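# Rehang a half-fallen T-shirt properly on its hanger

## Task

The T-shirt currently dangles from its hanger by a single shoulder. Rehang it so that it sits about centred on that hanger, with the hook coming out through the neck opening, each end of the hanger tucked inside one shoulder, and the outer third of both hanger arms under the fabric. At the end that hanger must hang level and at rest on the rail, close to perpendicular to it. Any other hanger must still be on the rail when you finish. The rack is free-standing, so it must end upright and near its starting spot.

## Robot and tools

Robot: two 6-joint arms with parallel grippers, left_arm and right_arm. Scene frame: origin at table-top height between the arms, +x out over the table, +y toward left_arm, +z up. Calibrated bases: left_arm at (-0.002, +0.358, +0.024) m, right_arm at (+0.001, -0.241, +0.048) m, both almost unrotated. Arm names do not match image sides.

Joint order in every row and every result list, per arm: waist, shoulder, elbow, wrist pitch, wrist yaw, wrist roll. The shoulder sign is flipped against the URDF everywhere you read or write it. Stated ranges in URDF signs (rad): waist -2.618 to 3.054, shoulder 0.000 to 3.142 (so -3.142 to 0.000 in your numbers), elbow 0.000 to 3.142, wrist pitch -1.571 to 1.571, wrist yaw -1.571 to 1.571, wrist roll -2.094 to 2.094. True ends may differ by up to 0.059 rad either way.

A row is always 14 numbers in [-1, 1], one flat list covering both arms: left_arm's six joint numbers then its opening, then right_arm's six then its opening. Joint numbers are offsets, scaled per joint (1.0 = 1.202 rad waist, 1.258 shoulder, 1.238 elbow, 2.073 wrist pitch, 2.022 wrist yaw and wrist roll), counted from the Joint targets shown in the latest result, not from the previous row. Opening is absolute: +1 fully open, -1 closed. To keep an arm still send 0 for its joints; to keep a gripper as it is, resend its current command (0 is itself a command meaning half-open).

execute_actions(actions, cameras): actions is a list of actions; each action is a table of up to 15 rows, one row per 1/30 s step, the last row held to fill 15 steps. Every action counts from the Joint targets at its start, so repeating an offset moves further. An action asking a joint more than 0.059 rad beyond its range end is refused for both arms; a malformed first action or a failing check on it refuses the whole call. An empty list just reports state and images. cameras selects images: omitted, null or ["all"] gives all; [] gives none; an unknown name invalidates the call. Names: cam_head_left, cam_head_right, cam_high, cam_low, cam_left_wrist, cam_right_wrist (each 672x504).

move(target, speed, blend, opening_speed, blocking, cameras): target is one 14-number row, or up to 15 such rows differing only in joints, each an offset from the same current Joint targets. Joints follow synchronized paths, so grippers trace curves; no collision avoidance. speed: rad/s of the joint with farthest to travel, 0.01 to 2, default 0.5; one value or one per target. blend: rad, corner rounding for lists, default 0. opening_speed: finger command rate per second on the -1..+1 scale, at least 0.2; otherwise openings are sent at once. Paths take at least 0.5 s; over 10 s they stop short. blocking=false returns after about 0.5 s while motion continues; then only wait or stop are accepted until the end is reported. The move: line reports done, off_target (resting with a joint over 0.035 rad off), moving, held or fault, limits=held if steps were withheld, and the worst-off joint per arm. Done does not prove no contact.

wait(seconds 0 to 10): lets time pass holding commands; a running move continues. stop(): brakes a running move; needs room. zoom_image(camera, region [x0, y0, x1, y1] in pixels, max 504x504): closer look at the latest image of a camera included in the last result. read_manual(section "licences"): licence text only. finished_scene(scene): ends the scene with the given number, irreversibly; the goal must hold without the robot.

Results: end_effector_position (m) and end_effector_quat_wxyz per gripper in the scene frame; the point lies between the finger pads, about 1 cm behind the tips, fingers along gripper +z, closing along y; printed positions drift at long reach. Joint positions and velocities per arm plus finger gap (0.094 m fully open). Joint targets: the base for your next offsets. Tool commands: current gripper commands. grip_measured: finger opening on the command scale; grip hard on an object by commanding about 0.11 below the first-touch reading; release by commanding well above it. Joint torques: total drive output, positive toward larger position, joints 1-3 wrap at ±28 N m, noisy. Step readings list sampled joint positions for action calls; HELD marks withheld steps. 'joint sent to its limit' means a joint hit its real end; 'joint command not followed' means the clearance check altered targets.

Motion limits: per step each joint target stays within a lead of its measured angle (0.202 waist, 0.258 shoulder, 0.238 elbow, 0.573 wrist pitch, 0.522 wrist yaw and roll, rad), and targets that would put the gripper over 100 mm from its measured spot are scaled back. Big offsets may need several actions; unfinished motion must be recommanded. If an arm is blocked or dragged, command its targets back past its measured positions to stop pressing.

Heat: holding loads, stretching out or pushing against something heats motors. A MOTOR HOT line appears at 75 °C; at 90 °C that arm folds and idles for good; at 100 °C it goes limp.

Avoid: dropping things or letting anything leave the table, releasing moving items, fast impacts, hard presses, arm-on-arm collisions (can fail the scene), knocking the free-standing rack or other hangers off the rail, and any arm fault stop. Small occasional tugs on held items or nudges to loose ones may happen. Move smoothly and briskly.

Each tool is called after "Emit:" as name([rows], argument=value, ...), one row to a line, values as JSON.

## Session

Emit:
execute_actions(actions=[])

Scene clock: 0.00 s.
left_arm: end_effector_position=(+0.3798, +0.3566, +0.4303) grip_measured=+1.000 end_effector_quat_wxyz=(+0.705, +0.002, +0.709, -0.004) | right_arm: end_effector_position=(+0.3824, -0.2357, +0.4538) grip_measured=+1.000 end_effector_quat_wxyz=(+0.705, -0.004, +0.709, +0.002)
Joint names: [waist, shoulder, elbow, wrist pitch, wrist yaw, wrist roll]
Joint positions: left_arm=[0 -1.047 1.047 -0.006 0.004 -0.003 0.094] | right_arm=[0 -1.047 1.047 -0.005 0.005 -0.003 0.094]
Joint velocities: left_arm=[-0.012 -0.002 -0.012 0.007 -0.022 0.081 0] | right_arm=[0.007 -0.012 -0.022 -0.022 -0.007 0.022 0]
Joint torques (N m): no reading
Motor temperatures (°C): left_arm=[29 33 34 34 28 25 28] | right_arm=[26 31 31 32 29 29 28]
Heat: left arm: 34 °C; right arm: 32 °C.
Joint targets: left_arm=[0.000 -1.042 1.051 -0.011 0.000 0.001] | right_arm=[0.000 -1.038 1.062 0.008 0.000 0.001]
Tool commands: left_gripper/opening=+1.0 right_gripper/opening=+1.0

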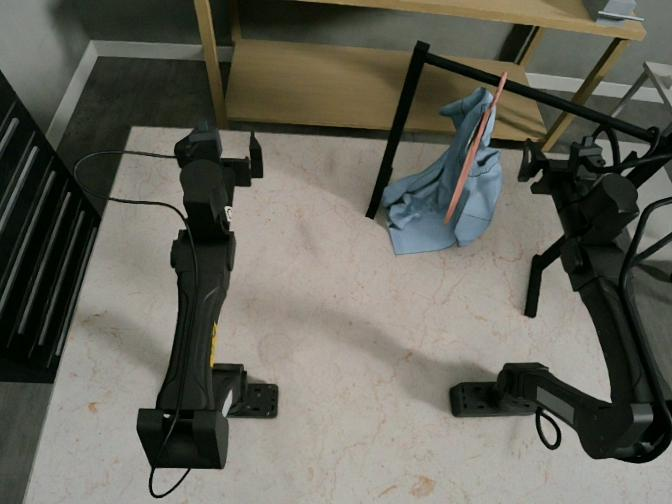

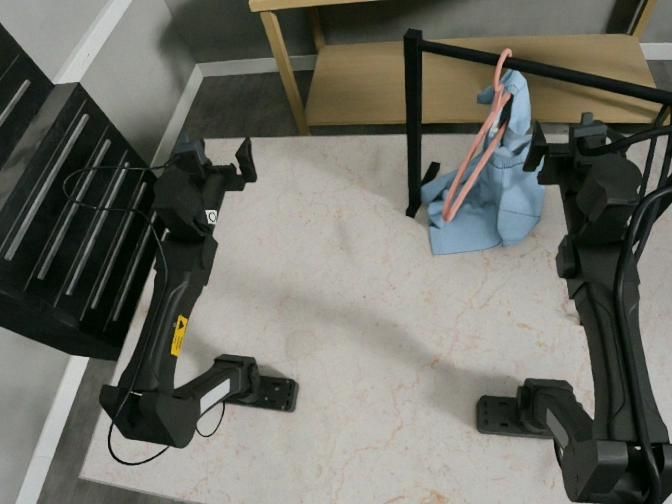

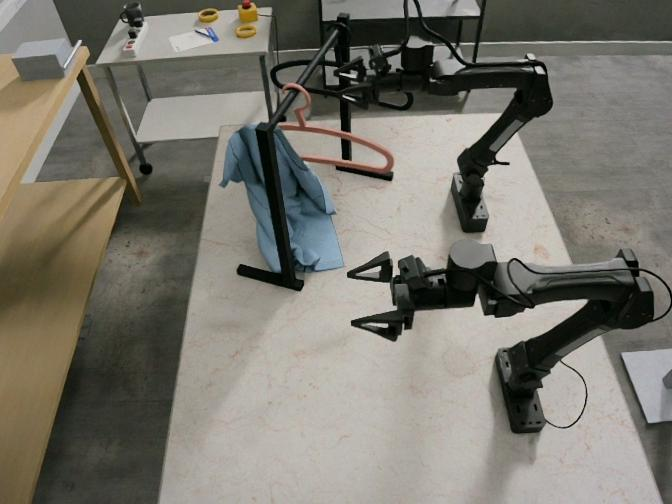

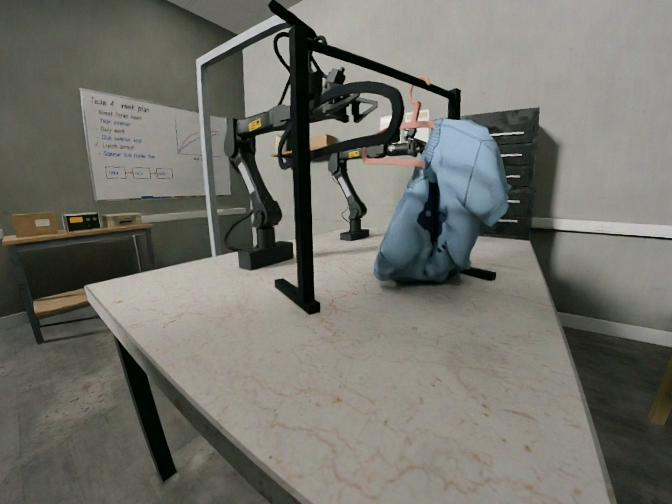

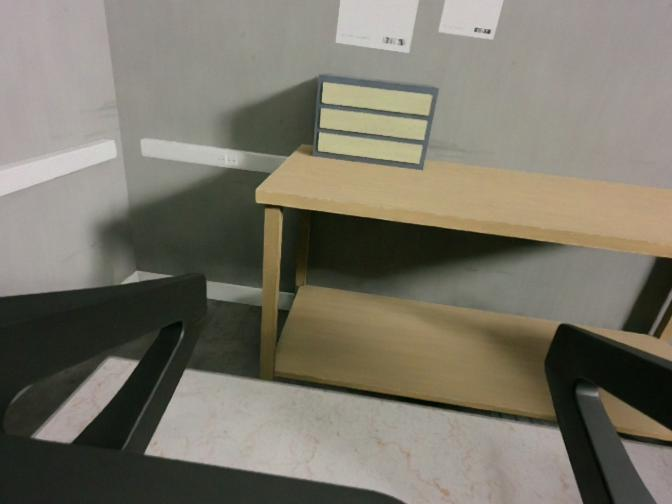

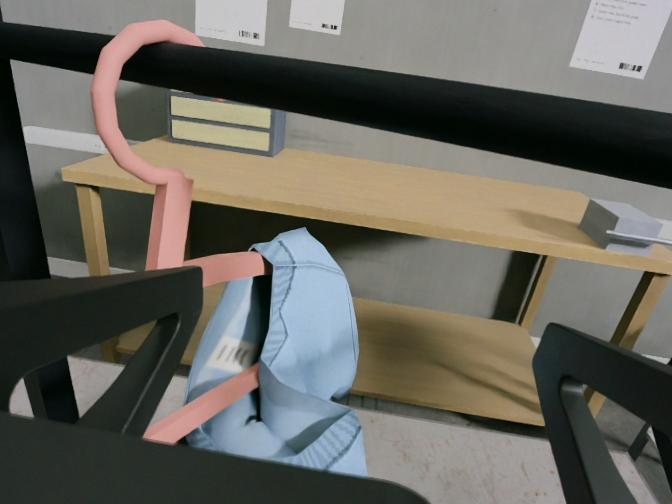

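Emit:
zoom_image(camera="cam_head_right", region=[380, 20, 600, 270])

Emit:
zoom_image(camera="cam_head_left", region=[350, 30, 570, 270])

Emit:
zoom_image(camera="cam_high", region=[200, 0, 440, 300])

Emit:
zoom_image(camera="cam_low", region=[260, 40, 540, 320])

Emit:
zoom_image(camera="cam_right_wrist", region=[80, 10, 480, 500])

Scaled by 2.016 from the camera's 672x504 image, which has a finer 960x720 frame.

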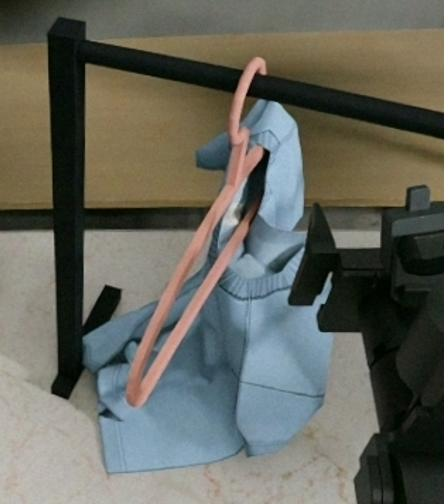

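Scaled by 2.100 from the camera's 672x504 image, which has a finer 960x720 frame.

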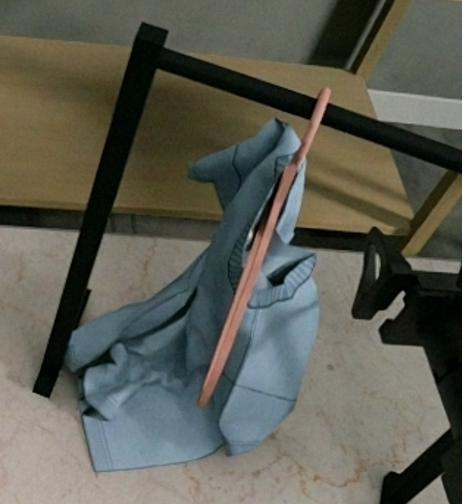

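Scaled by 1.680 from the camera's 672x504 image, which has a finer 960x720 frame.

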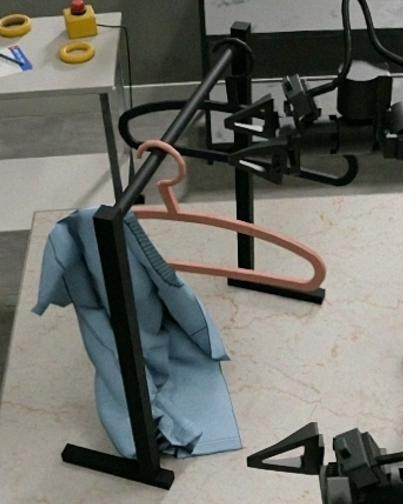

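Scaled by 1.800 from the camera's 672x504 image, which has a finer 960x720 frame.

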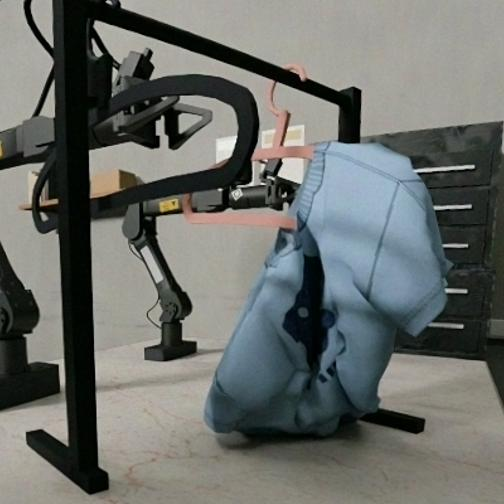

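Scaled by 1.029 from the camera's 672x504 image, which has a finer 960x720 frame.

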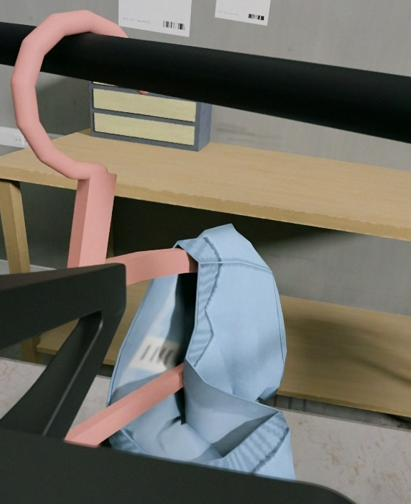

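Emit:
move(target=[0,0,0,0,0,0,1,-0.5,0,0,-0.1,-0.5,0,1], speed=0.8)

Scene clock: 3.70 s.
left_arm: end_effector_position=(+0.3798, +0.3566, +0.4303) grip_measured=+1.000 end_effector_quat_wxyz=(+0.705, +0.002, +0.709, -0.004) | right_arm: end_effector_position=(+0.3322, -0.2794, +0.4257) grip_measured=+1.000 end_effector_quat_wxyz=(+0.645, -0.098, +0.734, +0.189)
Joint names: [waist, shoulder, elbow, wrist pitch, wrist yaw, wrist roll]
Joint positions: left_arm=[0 -1.047 1.047 -0.006 0.004 -0.003 0.094] | right_arm=[-0.598 -1.047 1.047 -0.177 -0.995 0.003 0.094]
Joint velocities: left_arm=[0.002 -0.007 -0.002 -0.066 -0.051 -0.11 0] | right_arm=[-0.012 0.002 -0.027 -0.022 0.007 0.007 0]
Joint torques (N m): left_arm=[0.06 2.77 9.42 1.89 0 -0.02] | right_arm=[-0.28 2.71 7.43 0.89 -0.18 -0.02]
Motor temperatures (°C): left_arm=[29 33 34 36 28 25 28] | right_arm=[26 31 31 33 29 29 28]
Heat: left arm: 36 °C; right arm: 33 °C.
Joint targets: left_arm=[0.000 -1.042 1.051 -0.011 0.000 0.001] | right_arm=[-0.601 -1.038 1.062 -0.199 -1.011 0.001]
move: done

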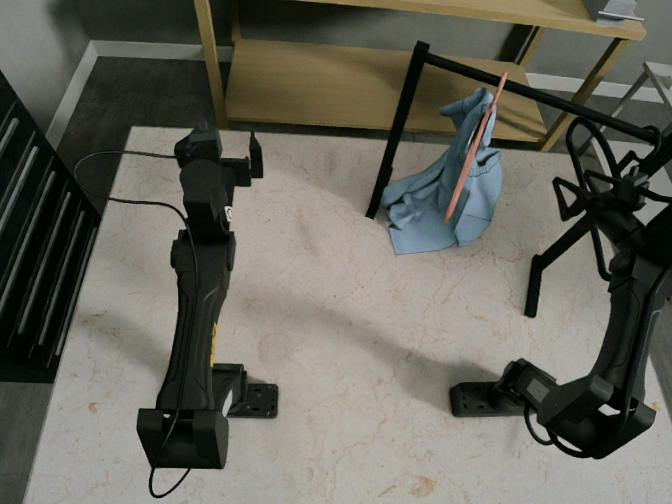

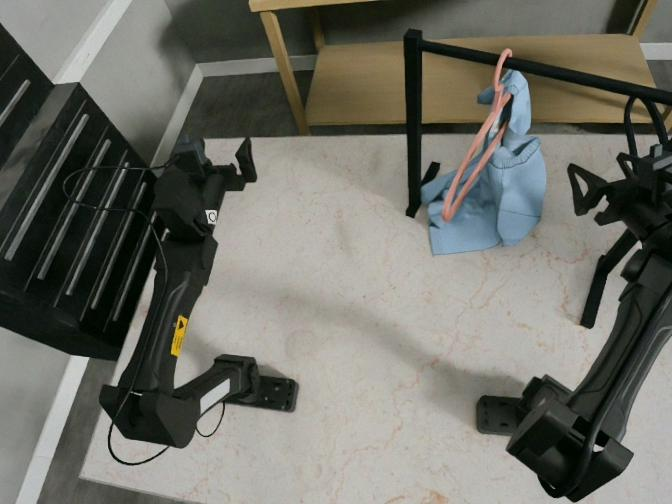

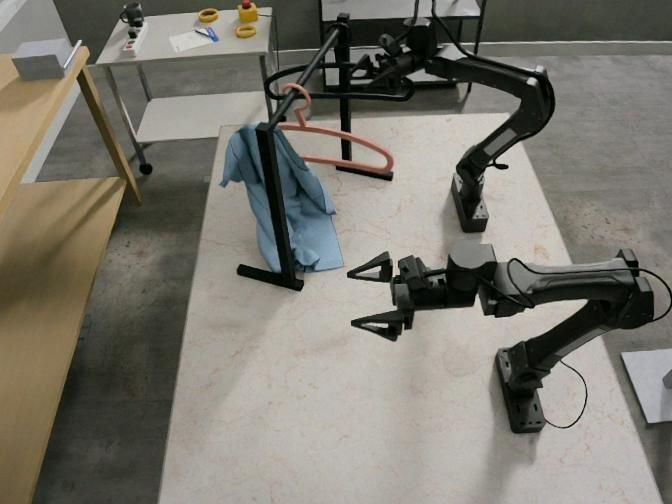

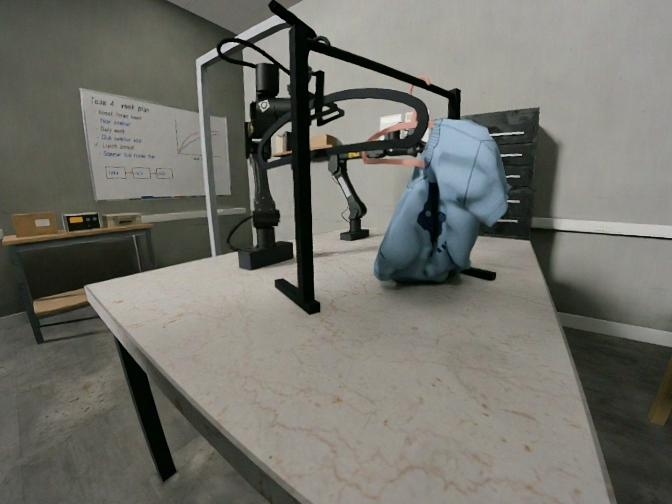

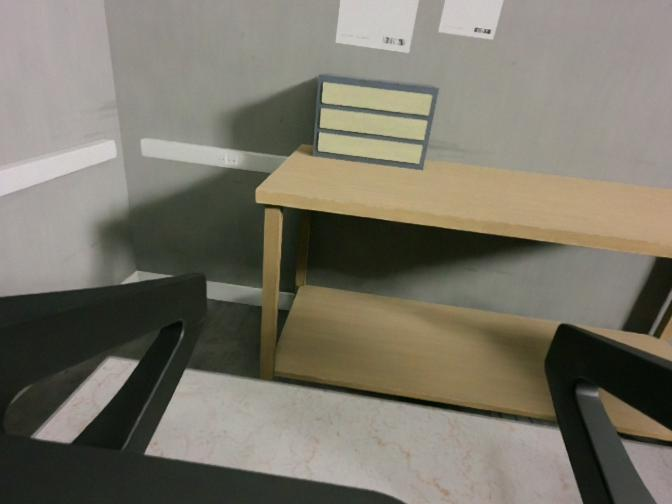

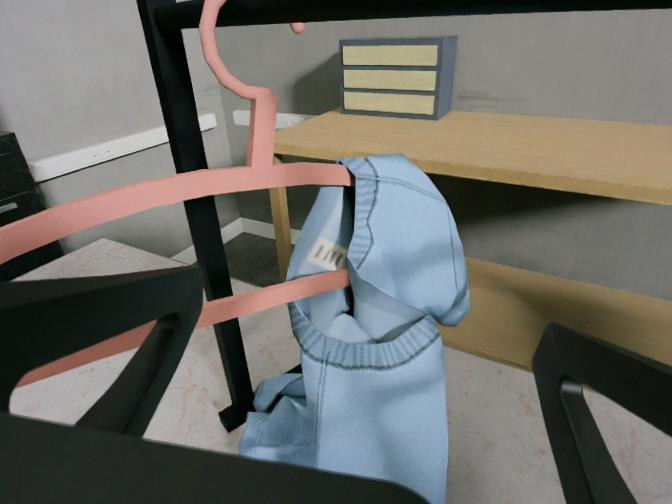

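Emit:
move(target=[0,0,0,0,0,0,1,-0.166,0.269,-0.05,-0.097,-0.094,0,1], speed=0.8, cameras=["cam_right_wrist"])

Scene clock: 5.90 s.
left_arm: end_effector_position=(+0.3798, +0.3566, +0.4303) grip_measured=+1.000 end_effector_quat_wxyz=(+0.705, +0.002, +0.709, -0.004) | right_arm: end_effector_position=(+0.2377, -0.2413, +0.4606) grip_measured=+1.000 end_effector_quat_wxyz=(+0.680, -0.125, +0.704, +0.160)
Joint names: [waist, shoulder, elbow, wrist pitch, wrist yaw, wrist roll]
Joint positions: left_arm=[0 -1.047 1.047 -0.006 0.004 -0.003 0.094] | right_arm=[-0.795 -0.697 1.013 -0.378 -1.188 -0.003 0.094]
Joint velocities: left_arm=[0.002 -0.012 -0.002 -0.051 0.051 -0.007 0] | right_arm=[-0.007 -0.012 -0.007 0.022 -0.022 -0.022 0]
Joint torques (N m): left_arm=[-0.02 2.66 9.33 1.86 -0.02 0.01] | right_arm=[-0.46 -2 4.74 0.83 -0.08 -0.02]
Motor temperatures (°C): left_arm=[29 33 34 36 28 25 28] | right_arm=[26 31 31 33 29 29 28]
Heat: left arm: 36 °C; right arm: 33 °C.
Joint targets: left_arm=[0.000 -1.042 1.051 -0.011 0.000 0.001] | right_arm=[-0.800 -0.700 1.000 -0.400 -1.201 0.001]
move: done
Images, in order (width x height): cam_right_wrist 672x504.

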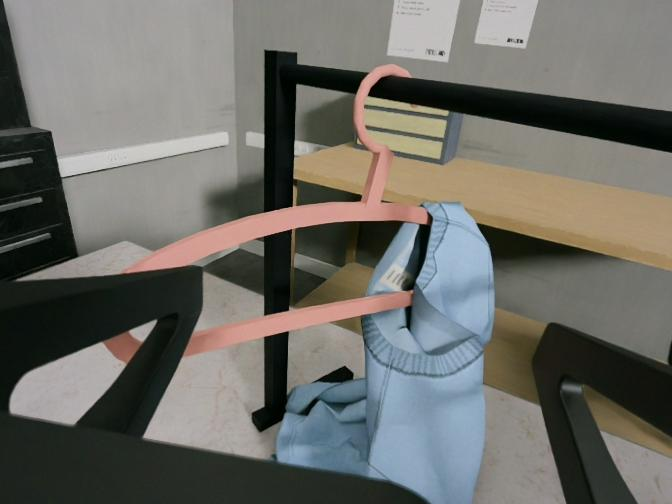

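Emit:
move(target=[-0.707,0.019,-0.276,0.154,0,0,1,0,0,0,0,0,0,1], speed=0.8, cameras=["cam_left_wrist","cam_high"])

Scene clock: 13.73 s.
left_arm: end_effector_position=(+0.2528, +0.0669, +0.3455) grip_measured=+1.000 end_effector_quat_wxyz=(+0.632, +0.298, +0.655, -0.290) | right_arm: end_effector_position=(+0.2376, -0.2410, +0.4604) grip_measured=+1.000 end_effector_quat_wxyz=(+0.680, -0.125, +0.704, +0.161)
Joint names: [waist, shoulder, elbow, wrist pitch, wrist yaw, wrist roll]
Joint positions: left_arm=[-0.849 -1.04 0.734 0.272 0.004 -0.003 0.094] | right_arm=[-0.795 -0.697 1.013 -0.38 -1.19 -0.003 0.094]
Joint velocities: left_arm=[-0.012 0.012 0.007 -0.037 -0.022 0.095 0] | right_arm=[-0.017 -0.017 -0.007 0.022 -0.037 -0.022 0]
Joint torques (N m): left_arm=[0.03 4.4 7.2 2.24 -0.01 0.04] | right_arm=[-0.46 -2.02 4.74 0.81 -0.08 -0.02]
Motor temperatures (°C): left_arm=[29 33 34 38 28 25 27] | right_arm=[26 31 31 33 29 29 28]
Heat: left arm: 38 °C; right arm: 33 °C.
Joint targets: left_arm=[-0.850 -1.018 0.709 0.308 0.000 0.001] | right_arm=[-0.800 -0.700 1.000 -0.400 -1.201 0.001]
move: off_target (left_arm); left_arm: the wrist pitch is farthest, 0.036 rad from its target
Images, in order (width x height): cam_high 672x504, cam_left_wrist 672x504.

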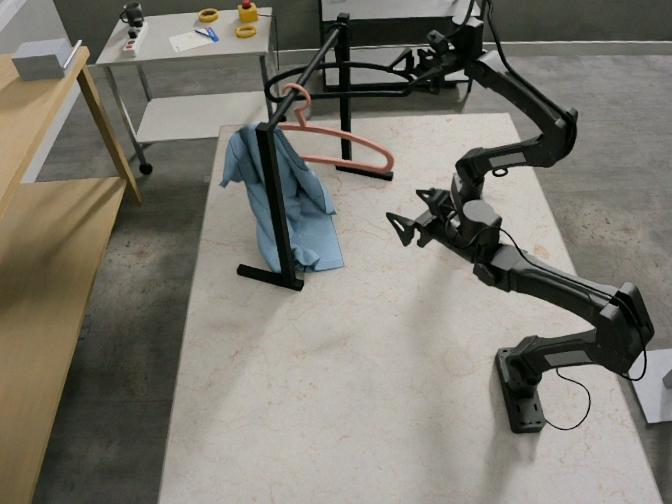

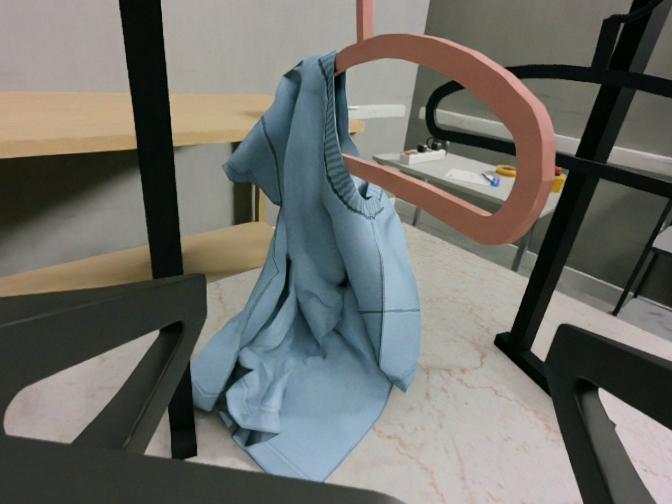

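Emit:
move(target=[-0.022,-0.61,-0.16,0.466,0,0,0.4,0,0,0,0,0,0,1], speed=0.8, cameras=["cam_left_wrist"])

Emit:
move(target=[0,-0.463,0.661,0.097,0,0,0.4,0,0,0,0,0,0,1], speed=0.5, cameras=["cam_left_wrist","cam_right_wrist"])

Scene clock: 18.57 s.
left_arm: end_effector_position=(+0.2913, +0.0078, +0.1892) grip_measured=+0.403 end_effector_quat_wxyz=(+0.639, +0.300, +0.641, -0.301) | right_arm: end_effector_position=(+0.2376, -0.2410, +0.4604) grip_measured=+1.000 end_effector_quat_wxyz=(+0.680, -0.125, +0.704, +0.161)
Joint names: [waist, shoulder, elbow, wrist pitch, wrist yaw, wrist roll]
Joint positions: left_arm=[-0.871 -1.768 0.527 1.238 0.004 -0.003 0.066] | right_arm=[-0.795 -0.697 1.013 -0.38 -1.19 -0.003 0.094]
Joint velocities: left_arm=[-0.017 -0.012 -0.007 0.007 -0.007 0.007 0.001] | right_arm=[-0.012 0.007 0.007 -0.007 0.007 -0.022 0]
Joint torques (N m): left_arm=[-0.46 5.07 5.04 2.28 -0.04 0.05] | right_arm=[-0.44 -2.02 4.75 0.8 -0.09 -0.03]
Motor temperatures (°C): left_arm=[29 33 34 39 28 25 27] | right_arm=[26 31 31 34 29 29 28]
Heat: left arm: 39 °C; right arm: 34 °C.
Joint targets: left_arm=[-0.876 -1.785 0.511 1.274 0.000 0.001] | right_arm=[-0.800 -0.700 1.000 -0.400 -1.201 0.001]
move: off_target (left_arm); left_arm: the wrist pitch is farthest, 0.036 rad from its target
Images, in order (width x height): cam_left_wrist 672x504.

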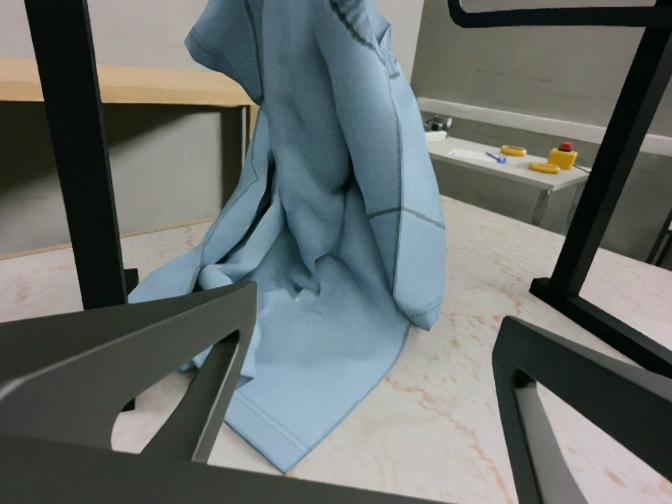

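Scene clock: 20.87 s.
left_arm: end_effector_position=(+0.3891, -0.1071, +0.2547) grip_measured=+0.403 end_effector_quat_wxyz=(+0.758, +0.230, +0.497, -0.355) | right_arm: end_effector_position=(+0.2376, -0.2410, +0.4604) grip_measured=+1.000 end_effector_quat_wxyz=(+0.680, -0.125, +0.704, +0.161)
Joint names: [waist, shoulder, elbow, wrist pitch, wrist yaw, wrist roll]
Joint positions: left_arm=[-0.871 -2.332 1.301 1.442 -0.003 -0.003 0.066] | right_arm=[-0.795 -0.697 1.013 -0.38 -1.19 -0.003 0.094]
Joint velocities: left_arm=[-0.017 0.002 -0.017 -0.081 0.022 -0.081 0] | right_arm=[-0.032 -0.002 -0.012 -0.037 -0.007 -0.007 0]
Joint torques (N m): left_arm=[-0.43 8.85 9.98 1.97 0.03 0.03] | right_arm=[-0.46 -2 4.74 0.79 -0.08 -0.02]
Motor temperatures (°C): left_arm=[29 33 35 39 28 25 27] | right_arm=[26 31 31 34 29 29 28]
Heat: left arm: 39 °C; right arm: 34 °C.
Joint targets: left_arm=[-0.876 -2.368 1.330 1.475 0.000 0.001] | right_arm=[-0.800 -0.700 1.000 -0.400 -1.201 0.001]
move: off_target (left_arm); left_arm: the shoulder is farthest, 0.036 rad from its target
Images, in order (width x height): cam_left_wrist 672x504, cam_right_wrist 672x504.

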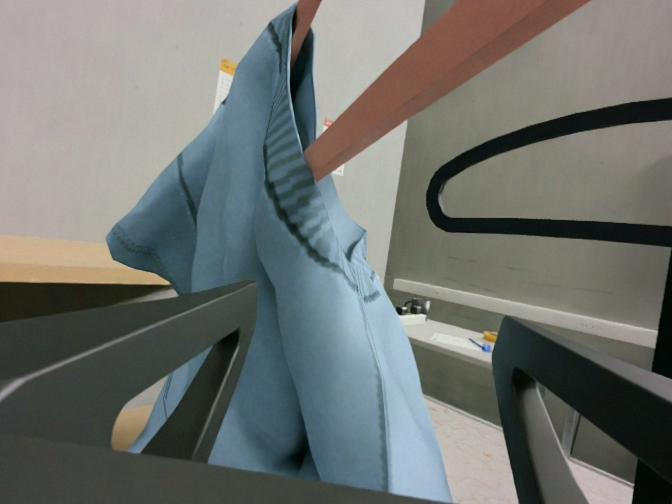

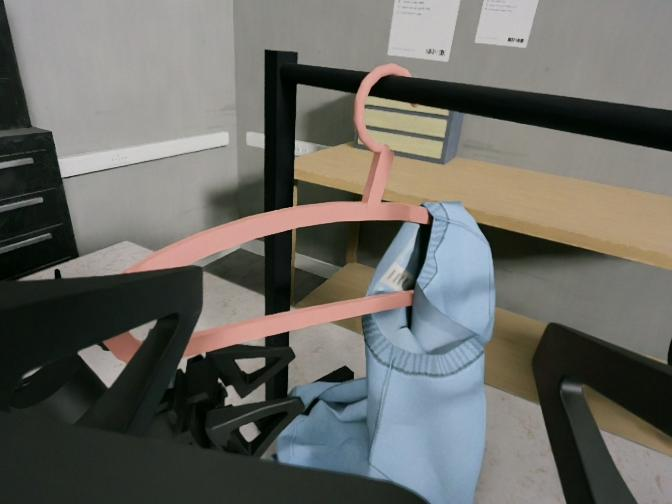

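Emit:
move(target=[0,-0.337,0.685,-0.205,0,0,0.4,0,0,0,0,0,0,1], speed=0.3, cameras=["cam_left_wrist","cam_right_wrist"])

Scene clock: 24.90 s.
left_arm: end_effector_position=(+0.4603, -0.1924, +0.2747) grip_measured=+0.403 end_effector_quat_wxyz=(+0.778, +0.215, +0.465, -0.364) | right_arm: end_effector_position=(+0.2376, -0.2410, +0.4604) grip_measured=+1.000 end_effector_quat_wxyz=(+0.680, -0.125, +0.704, +0.161)
Joint names: [waist, shoulder, elbow, wrist pitch, wrist yaw, wrist roll]
Joint positions: left_arm=[-0.871 -2.745 2.146 1.094 -0.003 -0.003 0.066] | right_arm=[-0.795 -0.697 1.013 -0.38 -1.19 -0.003 0.094]
Joint velocities: left_arm=[0.007 0.017 0.007 0.051 -0.022 -0.051 -0.001] | right_arm=[-0.007 0.017 -0.007 0.007 -0.007 -0.081 0]
Joint torques (N m): left_arm=[-0.32 11.37 11.54 1.15 -0.01 0.04] | right_arm=[-0.47 -2.03 4.74 0.8 -0.09 -0.03]
Motor temperatures (°C): left_arm=[29 34 35 39 28 25 27] | right_arm=[26 31 31 34 29 29 28]
Heat: left arm: 39 °C; right arm: 34 °C.
Joint targets: left_arm=[-0.876 -2.792 2.178 1.050 0.000 0.001] | right_arm=[-0.800 -0.700 1.000 -0.400 -1.201 0.001]
move: off_target (left_arm); left_arm: the shoulder is farthest, 0.047 rad from its target
Images, in order (width x height): cam_left_wrist 672x504, cam_right_wrist 672x504.

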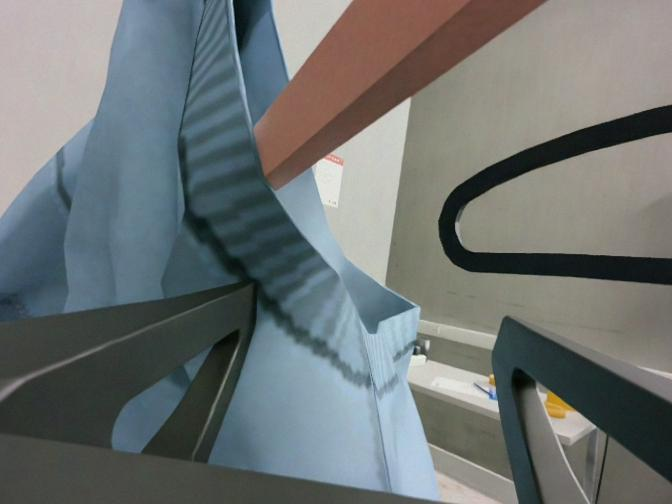

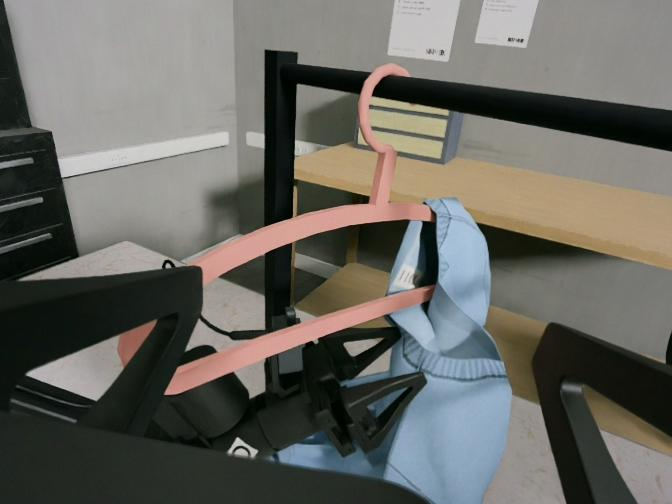

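Emit:
move(target=[0,-0.016,0.01,0,0,0,-0.95,0,0,0,0,0,0,1], speed=0.3, opening_speed=0.8, cameras=["cam_left_wrist","cam_right_wrist"])

Scene clock: 27.20 s.
left_arm: end_effector_position=(+0.4621, -0.1945, +0.2642) grip_measured=-0.945 end_effector_quat_wxyz=(+0.776, +0.219, +0.469, -0.360) | right_arm: end_effector_position=(+0.2376, -0.2410, +0.4604) grip_measured=+1.000 end_effector_quat_wxyz=(+0.680, -0.125, +0.704, +0.161)
Joint names: [waist, shoulder, elbow, wrist pitch, wrist yaw, wrist roll]
Joint positions: left_arm=[-0.871 -2.767 2.158 1.091 -0.003 0.003 0.003] | right_arm=[-0.795 -0.697 1.013 -0.38 -1.19 -0.003 0.094]
Joint velocities: left_arm=[-0.007 0.002 -0.002 -0.022 -0.037 0.022 0] | right_arm=[-0.002 -0.017 0.012 -0.007 -0.022 0.051 0]
Joint torques (N m): left_arm=[-0.69 11.63 11.7 1.18 -0.03 0.02] | right_arm=[-0.46 -2.02 4.72 0.81 -0.09 -0.02]
Motor temperatures (°C): left_arm=[29 35 35 39 28 25 27] | right_arm=[26 31 31 34 29 29 28]
Heat: left arm: 39 °C; right arm: 34 °C.
Joint targets: left_arm=[-0.876 -2.812 2.190 1.050 0.000 0.001] | right_arm=[-0.800 -0.700 1.000 -0.400 -1.201 0.001]
move: off_target (left_arm); left_arm: the shoulder is farthest, 0.045 rad from its target
Images, in order (width x height): cam_left_wrist 672x504, cam_right_wrist 672x504.

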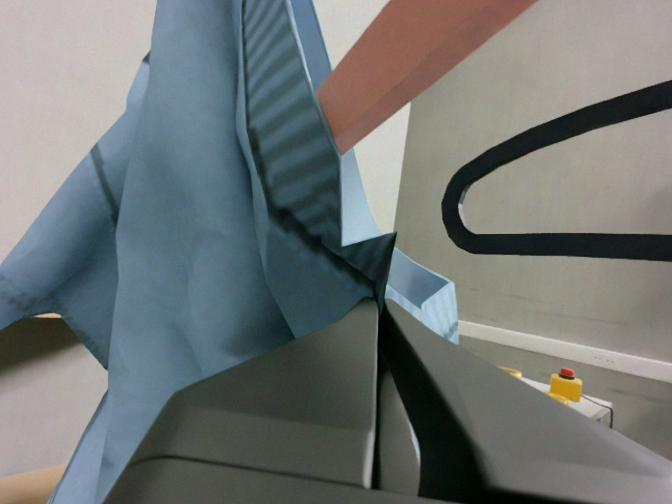

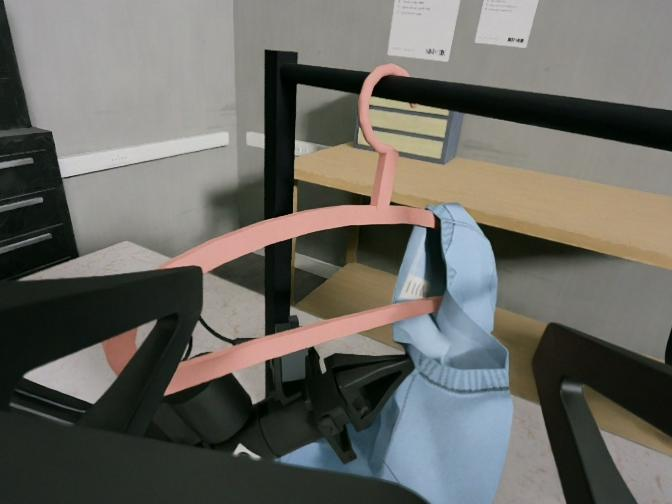

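Emit:
move(target=[0,0.23,-0.45,0.13,0,0,-0.95,0,0,0,0,0,0,1], speed=0.3)

Scene clock: 29.67 s.
left_arm: end_effector_position=(+0.4290, -0.1574, +0.2168) grip_measured=-0.946 end_effector_quat_wxyz=(+0.744, +0.242, +0.514, -0.351) | right_arm: end_effector_position=(+0.2376, -0.2410, +0.4604) grip_measured=+1.000 end_effector_quat_wxyz=(+0.680, -0.125, +0.704, +0.161)
Joint names: [waist, shoulder, elbow, wrist pitch, wrist yaw, wrist roll]
Joint positions: left_arm=[-0.871 -2.569 1.655 1.275 0.006 -0.003 0.003] | right_arm=[-0.795 -0.697 1.013 -0.38 -1.19 -0.003 0.094]
Joint velocities: left_arm=[-0.007 -0.012 -0.007 0.066 0.051 -0.037 0.001] | right_arm=[-0.012 0.012 -0.017 0.066 -0.022 -0.007 0]
Joint torques (N m): left_arm=[-0.4 17.42 5.75 2.15 -0.01 0.04] | right_arm=[-0.44 -1.99 4.72 0.81 -0.09 -0.03]
Motor temperatures (°C): left_arm=[29 36 35 39 28 25 27] | right_arm=[26 31 31 34 29 29 28]
Heat: left arm: 39 °C; right arm: 34 °C.
Joint targets: left_arm=[-0.876 -2.522 1.633 1.320 0.000 0.001] | right_arm=[-0.800 -0.700 1.000 -0.400 -1.201 0.001]
move: off_target (left_arm); left_arm: the shoulder is farthest, 0.046 rad from its target

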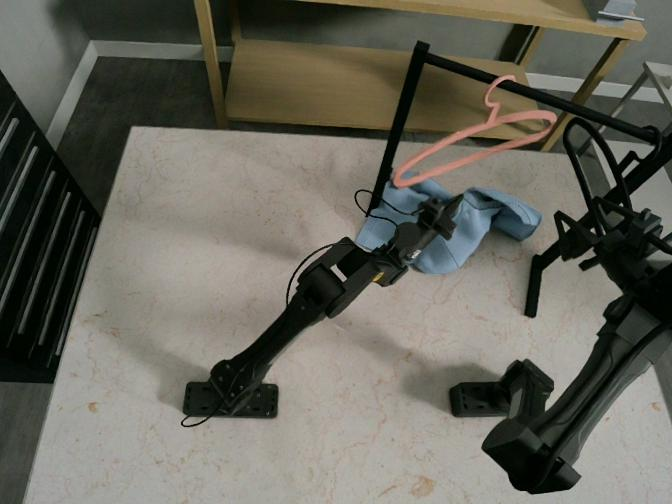

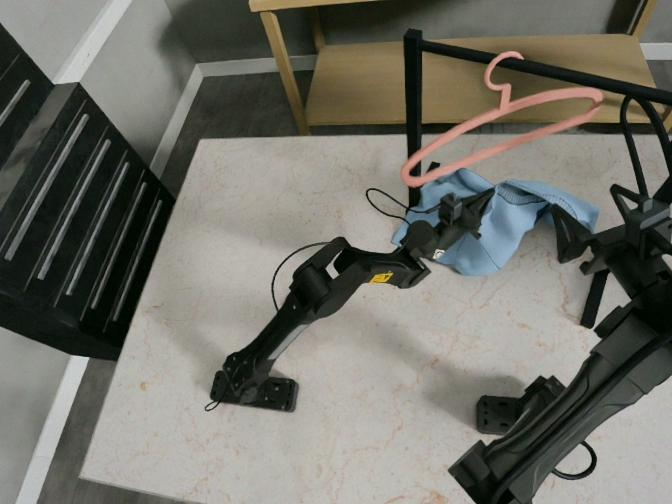

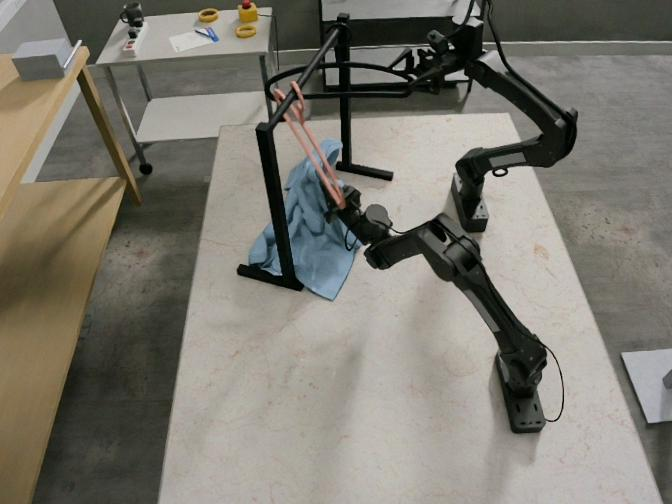

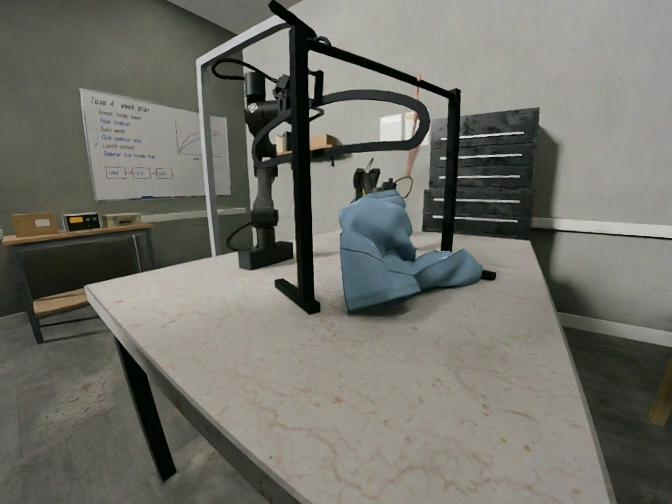

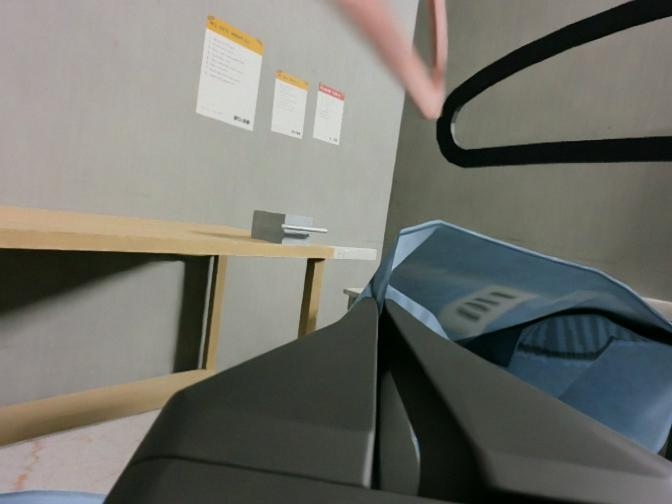

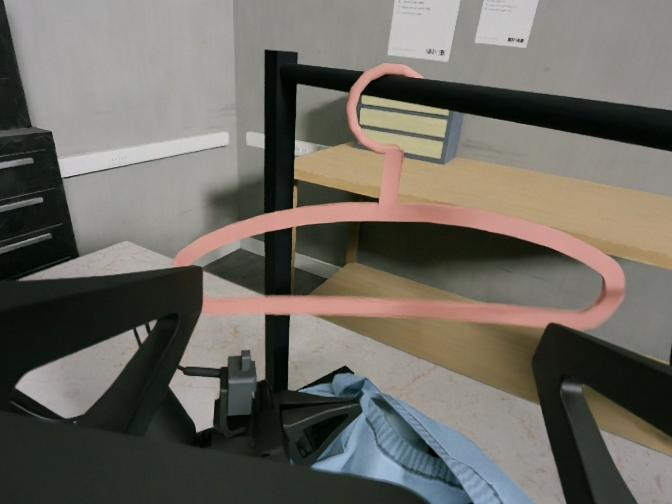

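Emit:
move(target=[0,0.586,-0.906,-0.022,0,0,-0.95,0,0,0,0,0,0,1], speed=0.5, cameras=["cam_right_wrist","cam_head_right"])

Emit:
move(target=[0,0.374,0.622,-0.599,0,0,-0.95,0,0,0,0,0,0,1], speed=0.5)

Scene clock: 34.53 s.
left_arm: end_effector_position=(+0.2923, +0.0053, +0.1810) grip_measured=-0.946 end_effector_quat_wxyz=(+0.638, +0.301, +0.641, -0.302) | right_arm: end_effector_position=(+0.2376, -0.2410, +0.4604) grip_measured=+1.000 end_effector_quat_wxyz=(+0.680, -0.125, +0.704, +0.161)
Joint names: [waist, shoulder, elbow, wrist pitch, wrist yaw, wrist roll]
Joint positions: left_arm=[-0.872 -1.811 0.53 1.277 0.006 -0.003 0.003] | right_arm=[-0.795 -0.697 1.013 -0.38 -1.19 -0.003 0.094]
Joint velocities: left_arm=[0.022 -0.002 -0.017 -0.007 0.007 -0.007 0] | right_arm=[-0.002 0.007 -0.007 0.037 0.022 -0.022 0]
Joint torques (N m): left_arm=[-0.53 8.95 4.48 1.9 -0.03 0.01] | right_arm=[-0.46 -2.03 4.74 0.81 -0.08 -0.02]
Motor temperatures (°C): left_arm=[29 38 35 40 28 25 27] | right_arm=[26 31 31 34 29 29 28]
Heat: left arm: 40 °C; right arm: 34 °C.
Joint targets: left_arm=[-0.876 -1.785 0.511 1.274 0.000 0.001] | right_arm=[-0.800 -0.700 1.000 -0.400 -1.201 0.001]
move: done
Images, in order (width x height): cam_head_right 672x504, cam_right_wrist 672x504.

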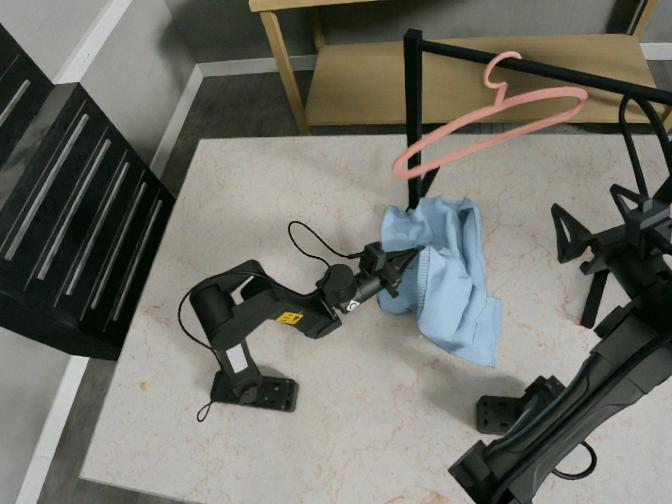

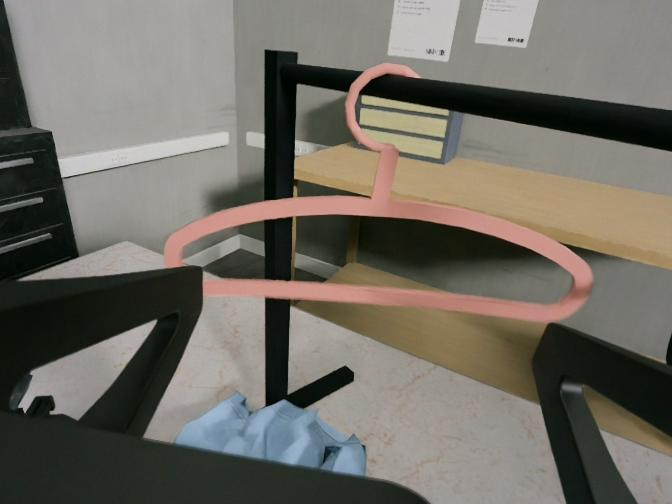

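Scene clock: 37.90 s.
left_arm: end_effector_position=(+0.2901, +0.0079, +0.4332) grip_measured=-0.946 end_effector_quat_wxyz=(+0.633, +0.306, +0.646, -0.297) | right_arm: end_effector_position=(+0.2376, -0.2410, +0.4604) grip_measured=+1.000 end_effector_quat_wxyz=(+0.680, -0.125, +0.704, +0.161)
Joint names: [waist, shoulder, elbow, wrist pitch, wrist yaw, wrist roll]
Joint positions: left_arm=[-0.872 -1.334 1.249 0.062 0.006 0.003 0.003] | right_arm=[-0.795 -0.697 1.013 -0.38 -1.19 -0.003 0.094]
Joint velocities: left_arm=[0.002 0.017 -0.007 -0.007 -0.051 0.066 0] | right_arm=[-0.002 0.017 0.002 -0.081 -0.007 0.022 0]
Joint torques (N m): left_arm=[-0.42 6.53 12.19 1.62 -0.01 0.04] | right_arm=[-0.46 -2 4.71 0.8 -0.09 -0.03]
Motor temperatures (°C): left_arm=[29 37 35 40 28 25 27] | right_arm=[26 31 31 34 29 29 28]
Heat: left arm: 40 °C; right arm: 34 °C.
Joint targets: left_arm=[-0.876 -1.315 1.281 0.032 0.000 0.001] | right_arm=[-0.800 -0.700 1.000 -0.400 -1.201 0.001]
move: done

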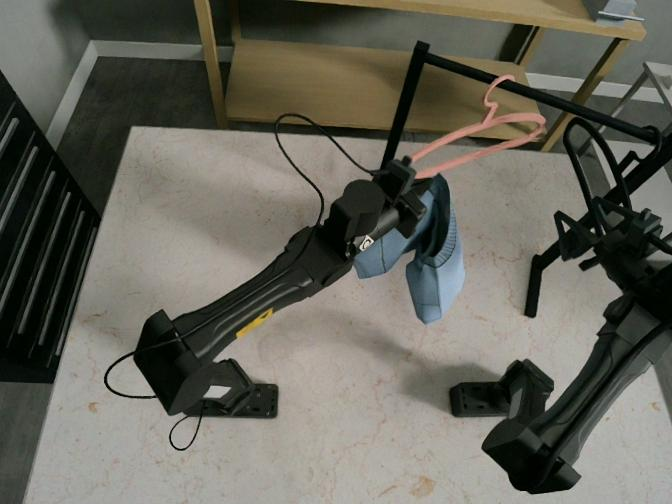

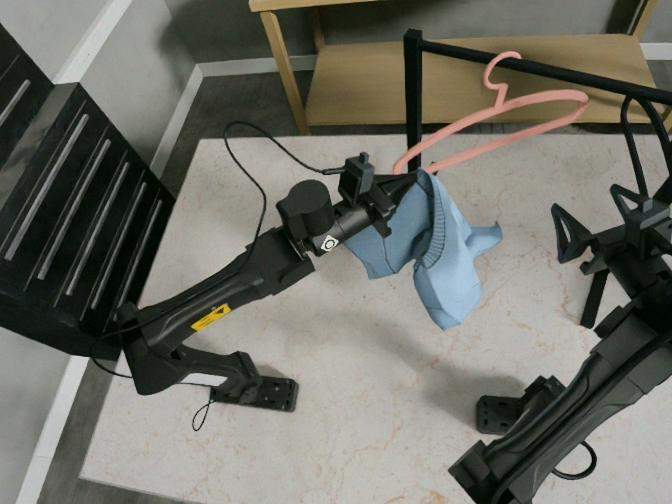

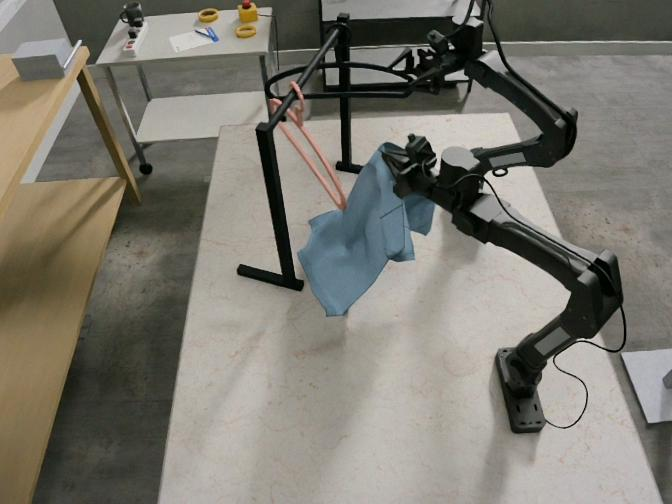

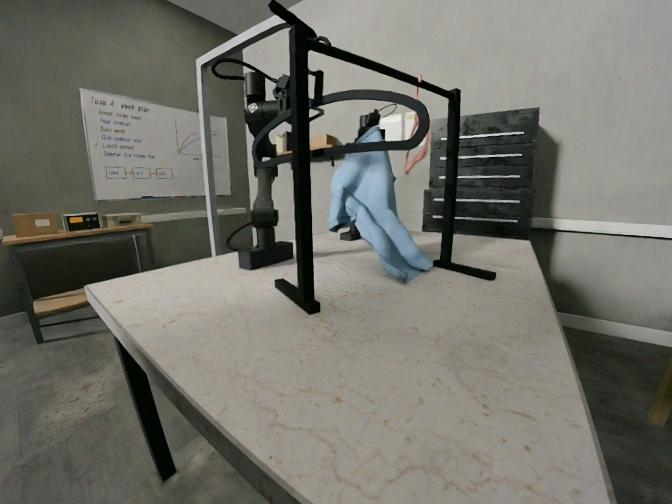

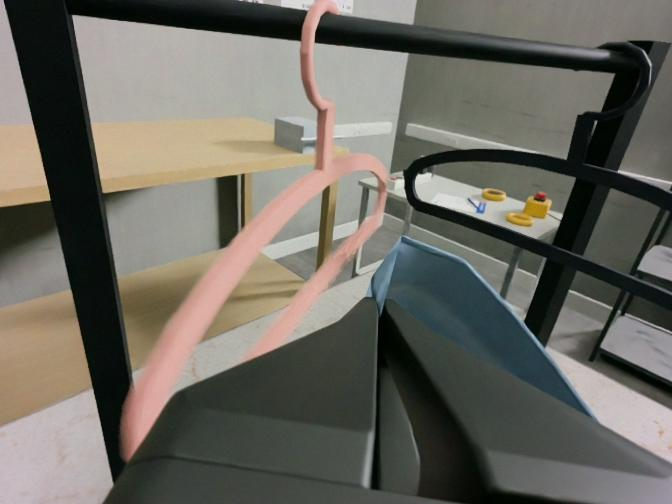

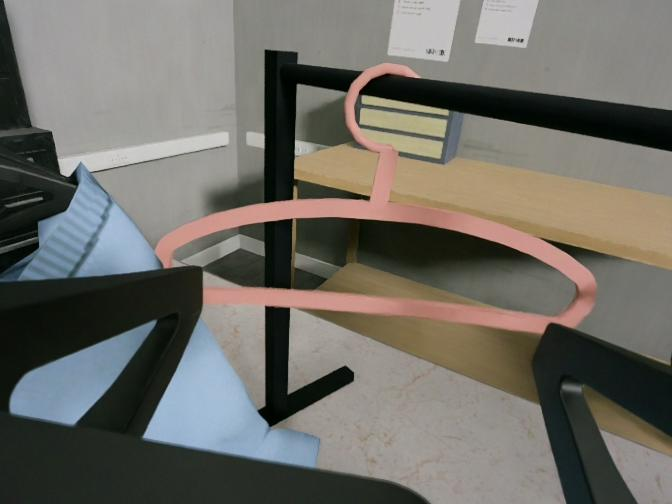

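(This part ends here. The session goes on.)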